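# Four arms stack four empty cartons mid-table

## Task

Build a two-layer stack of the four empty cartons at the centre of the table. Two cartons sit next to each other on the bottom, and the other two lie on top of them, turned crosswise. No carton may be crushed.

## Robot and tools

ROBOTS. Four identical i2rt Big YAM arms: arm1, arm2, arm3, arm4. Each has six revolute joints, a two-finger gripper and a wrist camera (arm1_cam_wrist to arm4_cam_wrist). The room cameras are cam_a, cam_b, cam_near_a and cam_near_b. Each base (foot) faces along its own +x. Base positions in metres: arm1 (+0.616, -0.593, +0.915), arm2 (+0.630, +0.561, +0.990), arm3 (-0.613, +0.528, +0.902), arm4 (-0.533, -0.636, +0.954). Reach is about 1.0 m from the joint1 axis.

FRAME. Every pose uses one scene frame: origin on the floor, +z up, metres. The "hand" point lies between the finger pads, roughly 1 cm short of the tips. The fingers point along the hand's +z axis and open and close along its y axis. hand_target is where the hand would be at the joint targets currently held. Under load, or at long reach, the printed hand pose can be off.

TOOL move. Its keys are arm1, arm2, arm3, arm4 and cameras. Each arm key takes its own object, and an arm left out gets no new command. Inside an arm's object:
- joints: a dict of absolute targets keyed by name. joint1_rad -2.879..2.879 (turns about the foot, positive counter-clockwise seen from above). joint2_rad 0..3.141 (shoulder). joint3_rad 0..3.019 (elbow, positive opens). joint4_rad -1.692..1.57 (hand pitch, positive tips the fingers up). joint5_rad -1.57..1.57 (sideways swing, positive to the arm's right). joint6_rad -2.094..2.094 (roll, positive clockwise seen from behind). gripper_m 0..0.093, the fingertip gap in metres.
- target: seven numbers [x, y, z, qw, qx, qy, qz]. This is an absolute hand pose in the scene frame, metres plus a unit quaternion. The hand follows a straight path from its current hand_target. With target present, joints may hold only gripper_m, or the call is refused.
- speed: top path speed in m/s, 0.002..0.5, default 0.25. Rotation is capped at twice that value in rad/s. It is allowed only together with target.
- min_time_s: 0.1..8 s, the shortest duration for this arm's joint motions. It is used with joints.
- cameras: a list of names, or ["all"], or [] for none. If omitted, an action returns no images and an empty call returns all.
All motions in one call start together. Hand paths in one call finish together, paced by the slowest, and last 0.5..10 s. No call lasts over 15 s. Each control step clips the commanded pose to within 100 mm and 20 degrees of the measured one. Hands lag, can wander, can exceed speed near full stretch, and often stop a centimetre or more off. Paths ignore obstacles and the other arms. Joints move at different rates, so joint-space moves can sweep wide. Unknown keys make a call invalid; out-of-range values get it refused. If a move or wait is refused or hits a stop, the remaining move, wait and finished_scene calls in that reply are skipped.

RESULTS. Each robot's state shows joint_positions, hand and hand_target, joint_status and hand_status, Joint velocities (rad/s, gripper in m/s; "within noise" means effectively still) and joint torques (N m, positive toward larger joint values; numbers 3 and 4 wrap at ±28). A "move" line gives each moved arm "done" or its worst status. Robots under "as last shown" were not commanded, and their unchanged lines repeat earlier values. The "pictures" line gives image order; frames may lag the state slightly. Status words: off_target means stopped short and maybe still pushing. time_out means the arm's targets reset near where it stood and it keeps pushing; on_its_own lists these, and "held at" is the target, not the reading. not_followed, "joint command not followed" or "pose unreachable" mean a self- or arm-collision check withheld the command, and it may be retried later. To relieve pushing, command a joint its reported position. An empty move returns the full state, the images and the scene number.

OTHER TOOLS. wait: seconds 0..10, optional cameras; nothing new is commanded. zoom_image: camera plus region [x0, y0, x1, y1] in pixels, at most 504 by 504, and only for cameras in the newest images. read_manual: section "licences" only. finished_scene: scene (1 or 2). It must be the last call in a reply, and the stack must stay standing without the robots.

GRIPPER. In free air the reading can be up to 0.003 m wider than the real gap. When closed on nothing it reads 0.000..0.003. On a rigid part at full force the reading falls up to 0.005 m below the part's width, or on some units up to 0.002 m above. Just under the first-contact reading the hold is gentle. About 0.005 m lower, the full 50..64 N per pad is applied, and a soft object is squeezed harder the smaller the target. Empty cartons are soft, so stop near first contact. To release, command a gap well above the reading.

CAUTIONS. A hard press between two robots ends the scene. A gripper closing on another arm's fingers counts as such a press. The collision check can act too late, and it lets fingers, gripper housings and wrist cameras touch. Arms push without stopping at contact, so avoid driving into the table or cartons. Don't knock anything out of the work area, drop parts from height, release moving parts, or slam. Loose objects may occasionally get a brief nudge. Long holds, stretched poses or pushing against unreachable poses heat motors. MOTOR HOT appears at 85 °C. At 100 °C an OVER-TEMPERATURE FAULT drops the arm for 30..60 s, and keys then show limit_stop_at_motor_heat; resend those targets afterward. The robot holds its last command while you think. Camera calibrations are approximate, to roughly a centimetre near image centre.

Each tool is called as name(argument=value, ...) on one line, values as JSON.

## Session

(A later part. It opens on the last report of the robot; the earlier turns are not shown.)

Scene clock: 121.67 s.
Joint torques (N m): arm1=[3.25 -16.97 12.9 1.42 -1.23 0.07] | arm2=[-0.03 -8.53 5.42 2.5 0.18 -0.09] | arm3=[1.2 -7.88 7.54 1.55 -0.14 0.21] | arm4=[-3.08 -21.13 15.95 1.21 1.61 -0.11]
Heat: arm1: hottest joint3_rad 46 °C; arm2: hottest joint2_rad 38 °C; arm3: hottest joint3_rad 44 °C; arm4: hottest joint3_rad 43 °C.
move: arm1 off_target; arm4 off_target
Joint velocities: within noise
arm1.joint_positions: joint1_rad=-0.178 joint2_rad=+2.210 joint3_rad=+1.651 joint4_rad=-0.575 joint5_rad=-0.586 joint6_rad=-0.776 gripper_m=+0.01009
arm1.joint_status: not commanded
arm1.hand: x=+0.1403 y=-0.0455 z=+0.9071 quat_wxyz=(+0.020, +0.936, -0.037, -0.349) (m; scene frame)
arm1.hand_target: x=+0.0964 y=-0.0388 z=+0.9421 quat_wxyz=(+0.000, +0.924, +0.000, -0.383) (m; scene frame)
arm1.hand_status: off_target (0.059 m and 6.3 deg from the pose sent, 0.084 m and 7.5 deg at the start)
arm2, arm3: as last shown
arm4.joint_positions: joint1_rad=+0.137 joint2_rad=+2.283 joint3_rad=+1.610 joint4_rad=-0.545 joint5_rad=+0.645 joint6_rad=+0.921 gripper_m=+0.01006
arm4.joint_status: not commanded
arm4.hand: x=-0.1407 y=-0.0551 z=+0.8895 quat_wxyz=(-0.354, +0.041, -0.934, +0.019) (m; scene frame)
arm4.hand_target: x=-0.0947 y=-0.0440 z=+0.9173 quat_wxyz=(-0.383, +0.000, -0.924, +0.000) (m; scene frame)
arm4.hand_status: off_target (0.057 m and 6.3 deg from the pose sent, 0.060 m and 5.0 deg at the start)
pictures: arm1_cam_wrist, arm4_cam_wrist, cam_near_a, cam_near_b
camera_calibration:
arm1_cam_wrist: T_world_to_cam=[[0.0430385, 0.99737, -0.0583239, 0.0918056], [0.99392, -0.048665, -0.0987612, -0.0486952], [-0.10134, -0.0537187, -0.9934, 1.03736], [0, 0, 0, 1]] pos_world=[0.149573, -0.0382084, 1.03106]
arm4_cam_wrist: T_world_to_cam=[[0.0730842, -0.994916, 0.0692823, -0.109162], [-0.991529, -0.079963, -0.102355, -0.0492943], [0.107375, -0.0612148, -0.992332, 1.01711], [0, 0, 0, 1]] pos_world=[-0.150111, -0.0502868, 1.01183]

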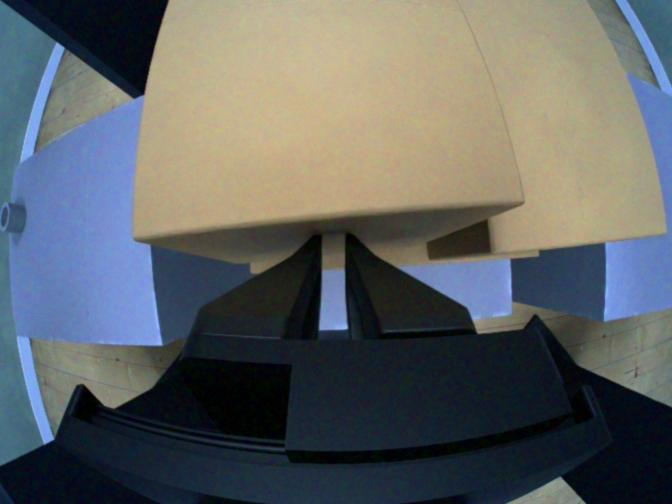

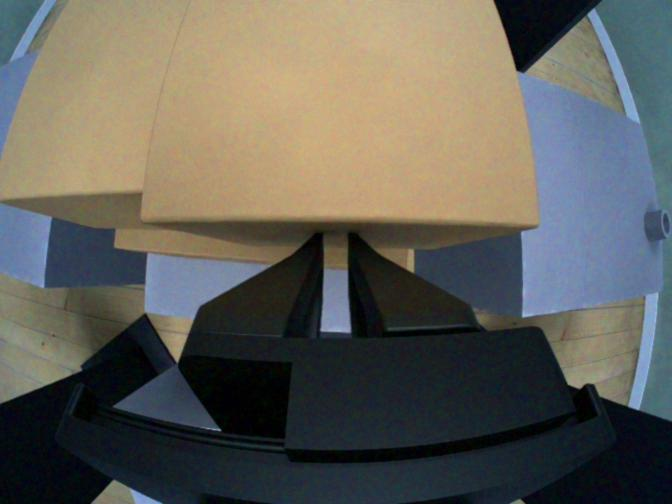

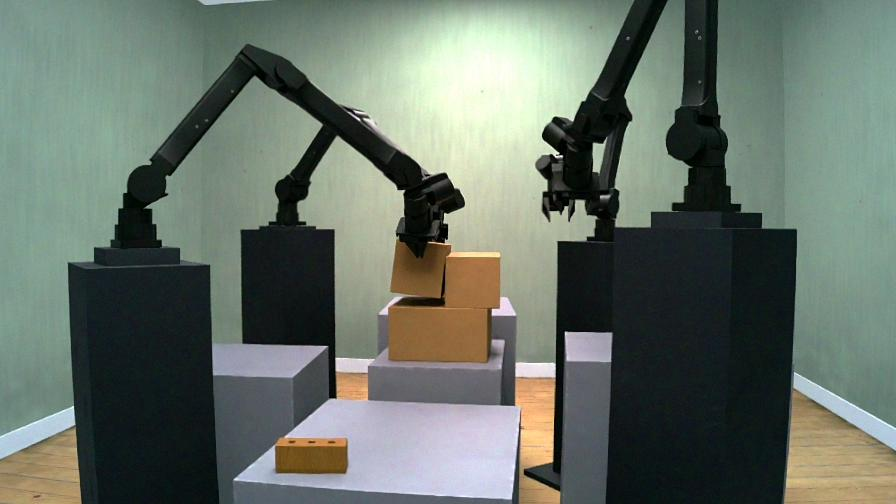

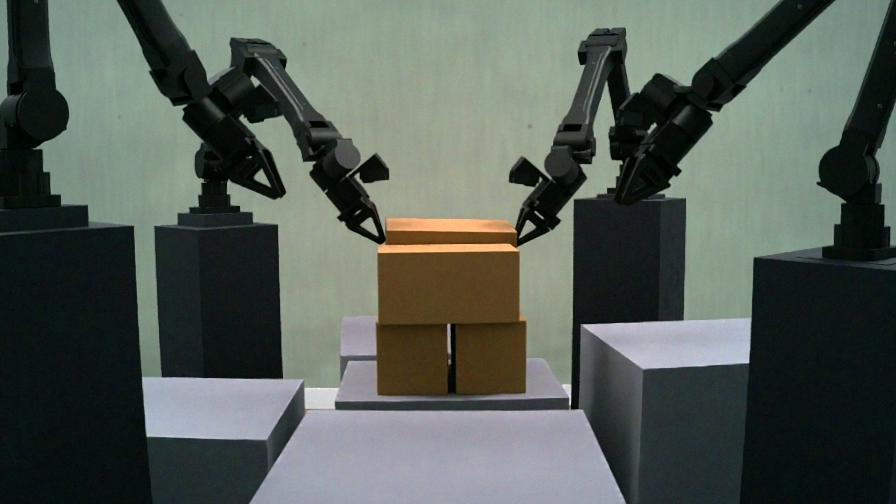

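move(arm1={"target":[0.093,-0.040,0.905,0,0.9239,0,-0.3827],"speed":0.05}, arm4={"target":[-0.092,-0.043,0.89,0.3827,0,0.9239,0],"speed":0.05}, cameras=["cam_near_a","cam_near_b"])

zoom_image(camera="cam_near_a", region=[340, 200, 540, 400])

Scene clock: 123.67 s.
Joint torques (N m): arm1=[3.72 -17.55 10.48 2.47 -1.13 0.11] | arm2=[0.56 -8.47 5.33 2.43 0.19 -0.09] | arm3=[1.26 -7.88 7.5 1.54 -0.14 0.21] | arm4=[-3.37 -21.25 14.43 2.02 1.55 -0.14]
Heat: arm1: hottest joint3_rad 47 °C; arm2: hottest joint2_rad 38 °C; arm3: hottest joint3_rad 44 °C; arm4: hottest joint3_rad 44 °C.
move: arm1 off_target; arm4 off_target
Joint velocities: within noise
arm1.joint_positions: joint1_rad=-0.178 joint2_rad=+2.255 joint3_rad=+1.651 joint4_rad=-0.532 joint5_rad=-0.587 joint6_rad=-0.776 gripper_m=+0.01008
arm1.joint_status: not commanded
arm1.hand: x=+0.1391 y=-0.0440 z=+0.8802 quat_wxyz=(+0.020, +0.936, -0.037, -0.349) (m; scene frame)
arm1.hand_target: x=+0.0956 y=-0.0438 z=+0.9068 quat_wxyz=(+0.001, +0.924, +0.000, -0.383) (m; scene frame)
arm1.hand_status: off_target (0.053 m and 6.3 deg from the pose sent, 0.048 m and 6.3 deg at the start)
arm2, arm3: as last shown
arm4.joint_positions: joint1_rad=+0.138 joint2_rad=+2.315 joint3_rad=+1.610 joint4_rad=-0.519 joint5_rad=+0.646 joint6_rad=+0.921 gripper_m=+0.01006
arm4.joint_status: not commanded
arm4.hand: x=-0.1413 y=-0.0563 z=+0.8703 quat_wxyz=(-0.353, +0.042, -0.934, +0.022) (m; scene frame)
arm4.hand_target: x=-0.0945 y=-0.0477 z=+0.8924 quat_wxyz=(-0.383, +0.000, -0.924, +0.001) (m; scene frame)
arm4.hand_status: off_target (0.055 m and 6.5 deg from the pose sent, 0.050 m and 6.3 deg at the start)
pictures: cam_near_a, cam_near_b

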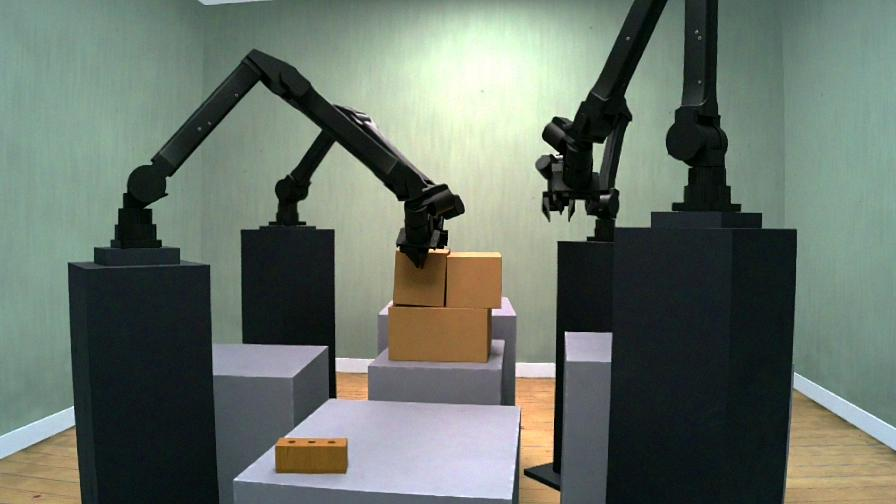

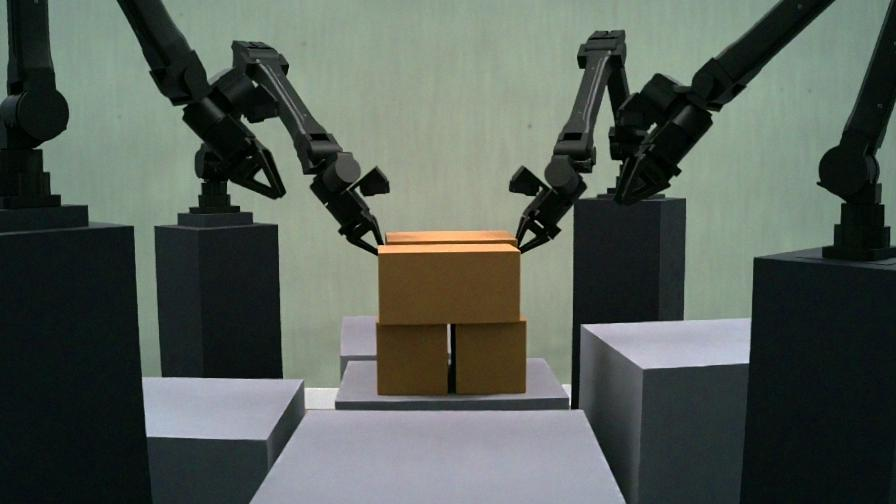

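Scaled by 2.520 from the camera's 896x504 image, which has a finer 1280x720 frame.

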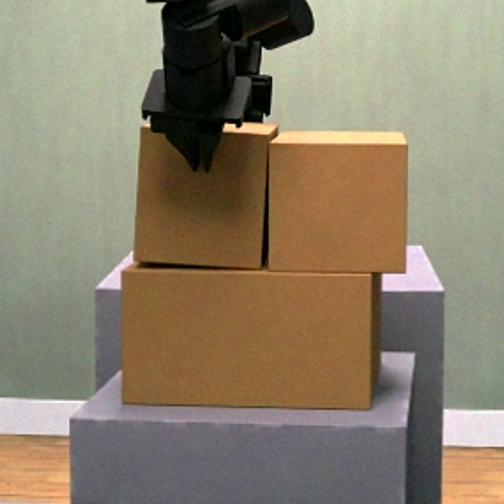

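move(arm1={"target":[0.093,-0.043,0.885,0,0.9239,0,-0.3827],"speed":0.05}, arm4={"target":[-0.092,-0.046,0.872,0.3827,0,0.9239,0],"speed":0.05}, cameras=["cam_near_a","cam_near_b"])

zoom_image(camera="cam_near_a", region=[340, 200, 540, 400])

Scene clock: 125.07 s.
Joint torques (N m): arm1=[4.07 -16.5 9.52 2.65 -1.04 0.13] | arm2=[0.38 -7.82 5.27 2.39 0.16 -0.1] | arm3=[1.26 -7.88 7.51 1.57 -0.14 0.21] | arm4=[-3.9 -20.25 13.6 2.19 1.42 -0.16]
Heat: arm1: hottest joint3_rad 47 °C; arm2: hottest joint2_rad 38 °C; arm3: hottest joint3_rad 44 °C; arm4: hottest joint3_rad 44 °C.
move: arm1 off_target; arm4 off_target
Joint velocities: within noise
arm1.joint_positions: joint1_rad=-0.180 joint2_rad=+2.267 joint3_rad=+1.651 joint4_rad=-0.496 joint5_rad=-0.588 joint6_rad=-0.776 gripper_m=+0.01008
arm1.joint_status: not commanded
arm1.hand: x=+0.1374 y=-0.0388 z=+0.8756 quat_wxyz=(+0.011, +0.934, -0.034, -0.356) (m; scene frame)
arm1.hand_target: x=+0.0954 y=-0.0461 z=+0.8864 quat_wxyz=(+0.001, +0.924, +0.000, -0.383) (m; scene frame)
arm1.hand_status: off_target (0.046 m and 5.2 deg from the pose sent, 0.046 m and 6.3 deg at the start)
arm2, arm3: as last shown
arm4.joint_positions: joint1_rad=+0.143 joint2_rad=+2.326 joint3_rad=+1.610 joint4_rad=-0.487 joint5_rad=+0.649 joint6_rad=+0.921 gripper_m=+0.01006
arm4.joint_status: not commanded
arm4.hand: x=-0.1425 y=-0.0508 z=+0.8655 quat_wxyz=(-0.358, +0.041, -0.933, +0.013) (m; scene frame)
arm4.hand_target: x=-0.0945 y=-0.0505 z=+0.8740 quat_wxyz=(-0.383, +0.000, -0.924, +0.001) (m; scene frame)
arm4.hand_status: off_target (0.051 m and 5.7 deg from the pose sent, 0.050 m and 6.5 deg at the start)
pictures: cam_near_a, cam_near_b

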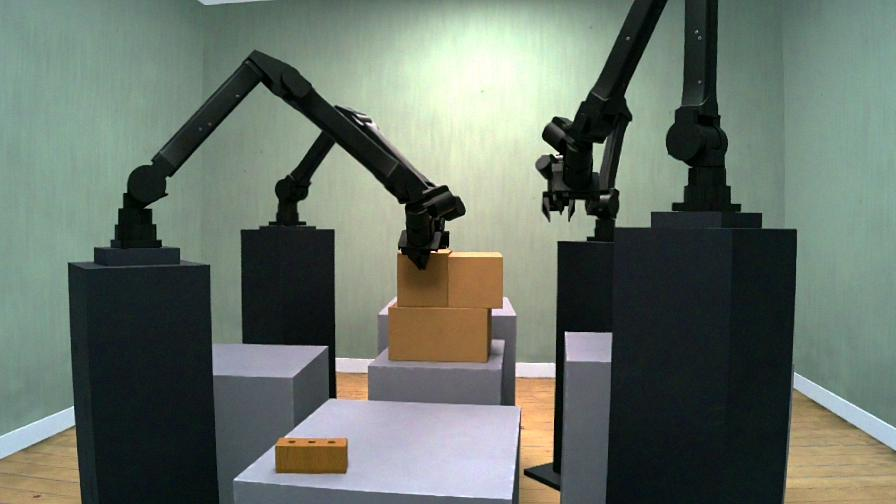

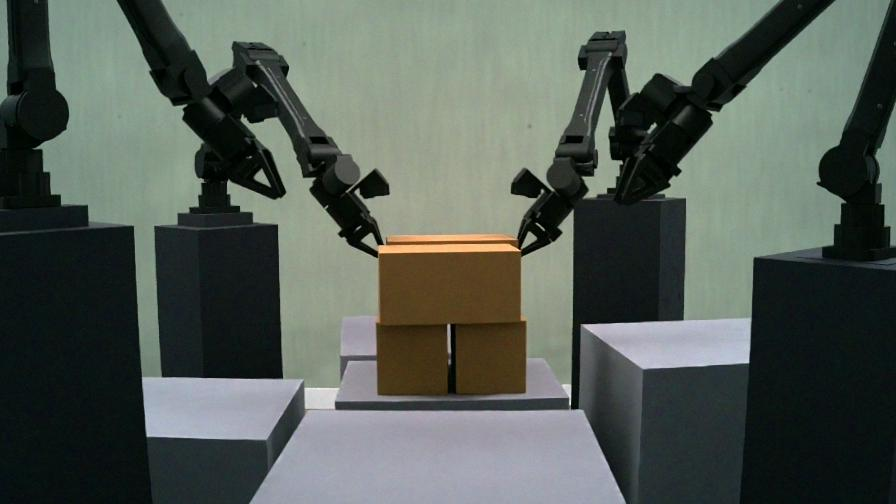

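Scaled by 2.520 from the camera's 896x504 image, which has a finer 1280x720 frame.

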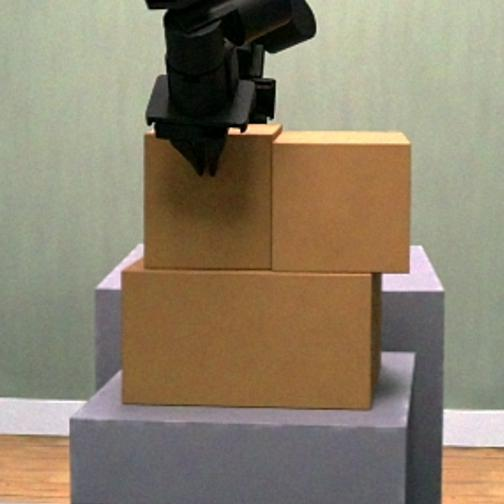

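move(arm1={"target":[0.17,-0.047,0.885,0,0.9239,0,-0.3827],"speed":0.05}, arm4={"target":[-0.17,-0.055,0.88,0.3827,0,0.9239,0],"speed":0.05}, cameras=["cam_near_a","cam_near_b"])

move(arm1={"target":[0.26,-0.2,1.0,0,0.9239,0,-0.3827],"speed":0.15}, arm4={"target":[-0.25,-0.2,1.0,0.3827,0,0.9239,0],"speed":0.15}, cameras=["cam_near_a","cam_near_b","cam_a","cam_b"])

zoom_image(camera="cam_near_a", region=[340, 200, 540, 400])

Scene clock: 128.67 s.
Joint torques (N m): arm1=[-1.2 -19.66 5.67 1.43 -0.46 0.01] | arm2=[0.26 -8.53 5.38 2.48 0.22 -0.14] | arm3=[1.2 -7.88 7.51 1.55 -0.14 0.21] | arm4=[0.91 -23.47 6.67 0.68 0.65 -0.09]
Heat: arm1: hottest joint3_rad 47 °C; arm2: hottest joint2_rad 38 °C; arm3: hottest joint3_rad 44 °C; arm4: hottest joint3_rad 44 °C.
move: arm1 off_target; arm4 done
Joint velocities: within noise
arm1.joint_positions: joint1_rad=-0.214 joint2_rad=+2.235 joint3_rad=+1.541 joint4_rad=-0.448 joint5_rad=-0.649 joint6_rad=-0.867 gripper_m=+0.01008
arm1.joint_status: not commanded
arm1.hand: x=+0.1670 y=-0.0572 z=+0.8636 quat_wxyz=(+0.019, +0.928, -0.005, -0.371) (m; scene frame)
arm1.hand_target: x=+0.1699 y=-0.0471 z=+0.8848 quat_wxyz=(+0.000, +0.924, +0.000, -0.382) (m; scene frame)
arm1.hand_status: off_target (0.024 m and 2.7 deg from the pose sent, 0.035 m and 5.2 deg at the start)
arm2, arm3: as last shown
arm4.joint_positions: joint1_rad=+0.178 joint2_rad=+2.295 joint3_rad=+1.558 joint4_rad=-0.473 joint5_rad=+0.710 joint6_rad=+1.036 gripper_m=+0.01006
arm4.joint_status: not commanded
arm4.hand: x=-0.1615 y=-0.0561 z=+0.8746 quat_wxyz=(-0.382, -0.001, -0.924, +0.004) (m; scene frame)
arm4.hand_target: x=-0.1699 y=-0.0549 z=+0.8800 quat_wxyz=(-0.383, +0.000, -0.924, +0.000) (m; scene frame)
arm4.hand_status: done (0.010 m and 0.5 deg from the pose sent, 0.031 m and 5.7 deg at the start)
pictures: cam_near_a, cam_near_b

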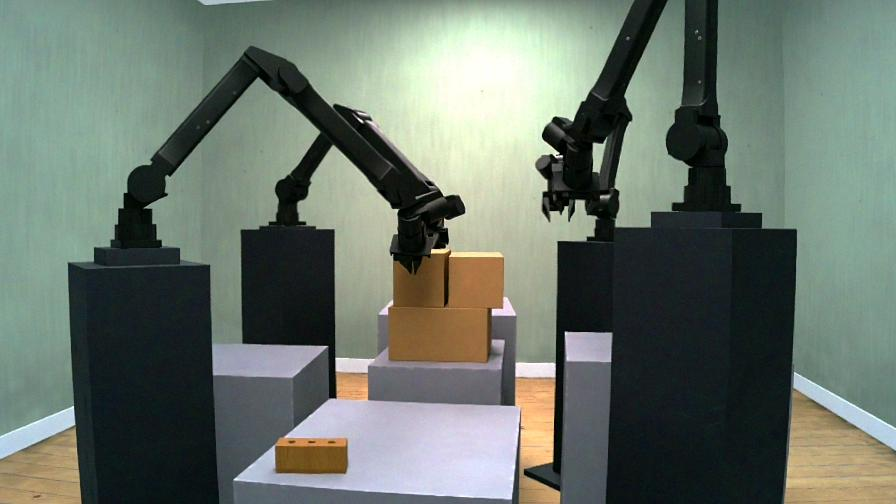

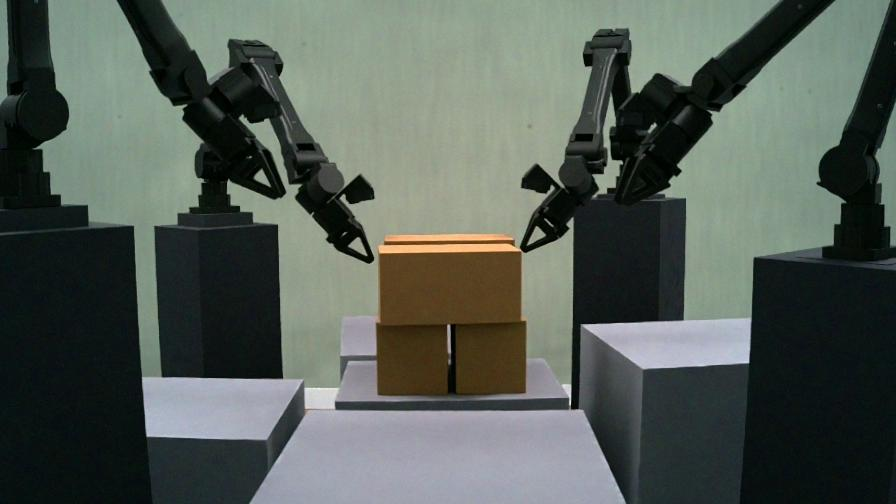

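Scene clock: 130.90 s.
Joint torques (N m): arm1=[-1.14 -12.51 5.96 0.58 -0.45 0.06] | arm2=[0.03 -8.12 5.27 2.33 0.25 -0.1] | arm3=[1.2 -7.88 7.53 1.54 -0.14 0.21] | arm4=[1.14 -15.68 6.83 0.34 0.66 -0.09]
Heat: arm1: hottest joint3_rad 47 °C; arm2: hottest joint2_rad 38 °C; arm3: hottest joint3_rad 44 °C; arm4: hottest joint3_rad 44 °C.
move: arm1 done; arm4 done
Joint velocities: within noise
arm1.joint_positions: joint1_rad=-0.214 joint2_rad=+1.663 joint3_rad=+1.006 joint4_rad=-0.446 joint5_rad=-0.649 joint6_rad=-0.868 gripper_m=+0.01008
arm1.joint_status: not commanded
arm1.hand: x=+0.2546 y=-0.2009 z=+0.9928 quat_wxyz=(+0.004, +0.925, +0.002, -0.380) (m; scene frame)
arm1.hand_target: x=+0.2598 y=-0.2000 z=+0.9999 quat_wxyz=(+0.000, +0.924, +0.000, -0.383) (m; scene frame)
arm1.hand_status: done (0.009 m and 0.6 deg from the pose sent, 0.218 m and 2.7 deg at the start)
arm2.joint_positions: joint1_rad=+0.023 joint2_rad=+1.533 joint3_rad=+0.523 joint4_rad=+0.022 joint5_rad=+0.517 joint6_rad=+0.617 gripper_m=+0.06008
arm2.joint_status: not commanded
arm2.hand: x=+0.2834 y=+0.3390 z=+0.9931 quat_wxyz=(+0.008, -0.927, -0.003, +0.374) (m; scene frame)
arm2.hand_target: x=+0.2800 y=+0.3400 z=+1.0000 quat_wxyz=(+0.000, -0.924, +0.000, +0.383) (m; scene frame)
arm2.hand_status: not commanded
arm3.joint_positions: joint1_rad=+0.214 joint2_rad=+1.203 joint3_rad=+0.551 joint4_rad=-0.282 joint5_rad=-0.460 joint6_rad=-0.530 gripper_m=+0.06009
arm3.joint_status: not commanded
arm3.hand: x=-0.2645 y=+0.3384 z=+0.9936 quat_wxyz=(-0.375, -0.004, -0.927, -0.005) (m; scene frame)
arm3.hand_target: x=-0.2601 y=+0.3401 z=+1.0000 quat_wxyz=(-0.383, +0.000, -0.924, +0.000) (m; scene frame)
arm3.hand_status: not commanded
arm4.joint_positions: joint1_rad=+0.214 joint2_rad=+1.755 joint3_rad=+1.037 joint4_rad=-0.511 joint5_rad=+0.724 joint6_rad=+1.086 gripper_m=+0.01006
arm4.joint_status: not commanded
arm4.hand: x=-0.2405 y=-0.1977 z=+1.0015 quat_wxyz=(-0.384, -0.006, -0.923, -0.002) (m; scene frame)
arm4.hand_target: x=-0.2497 y=-0.2001 z=+0.9999 quat_wxyz=(-0.383, +0.000, -0.924, +0.000) (m; scene frame)
arm4.hand_status: done (0.010 m and 0.7 deg from the pose sent, 0.210 m and 0.5 deg at the start)
pictures: cam_a, cam_b, cam_near_a, cam_near_b

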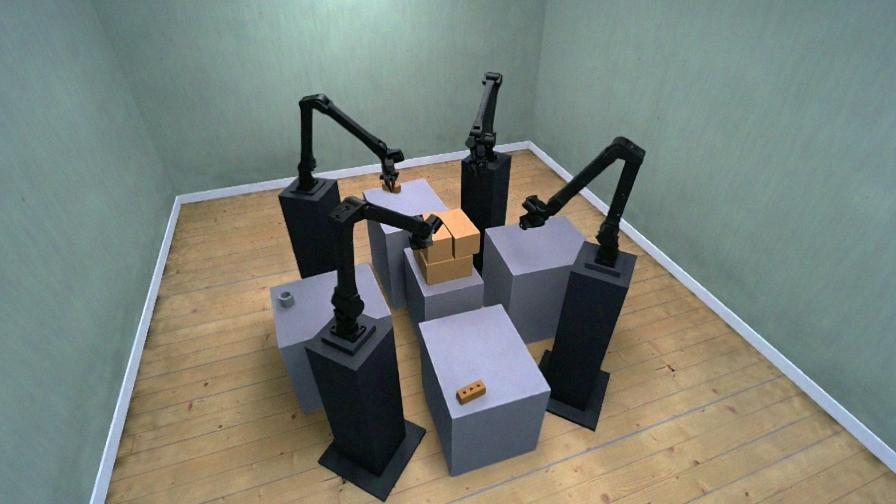

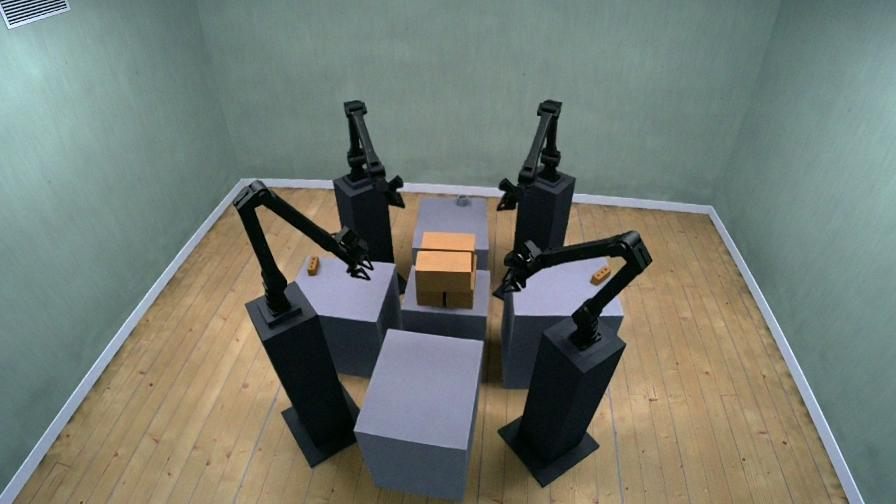

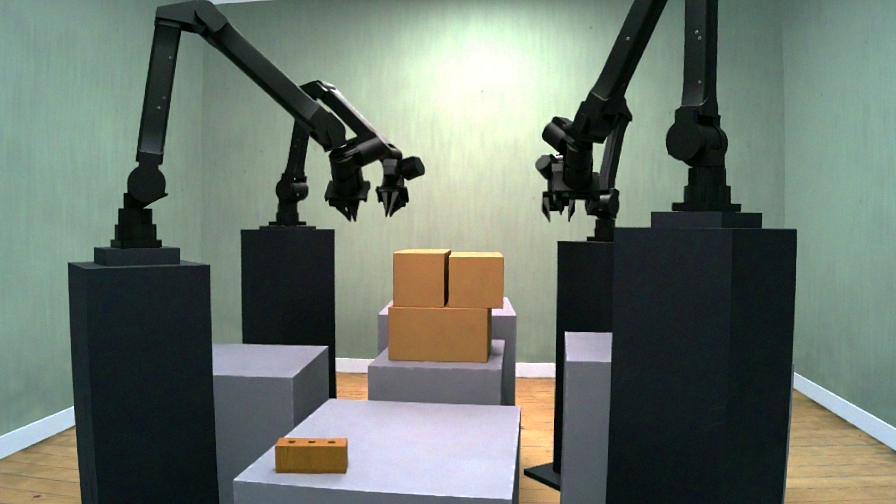

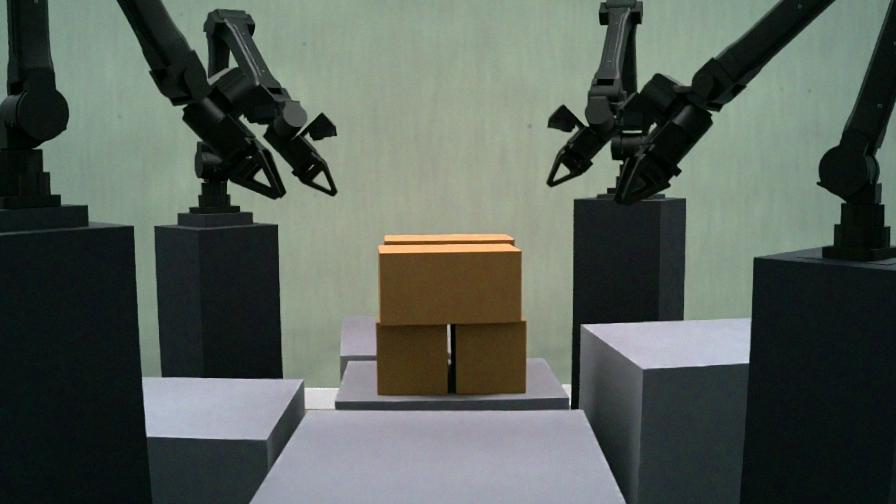

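Scaled by 2.520 from the camera's 896x504 image, which has a finer 1280x720 frame.

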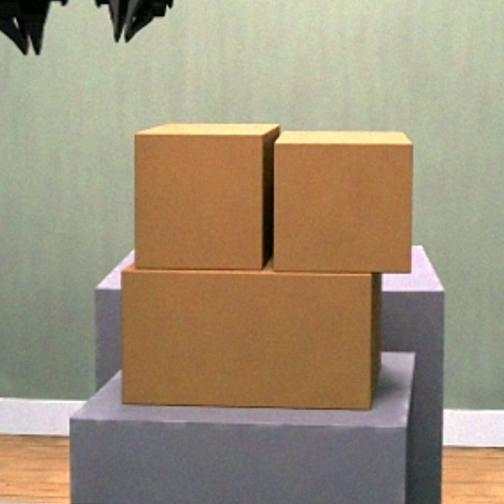

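Stacked. Finish practice.

finished_scene(scene=1)

The scene is finished: the task was done.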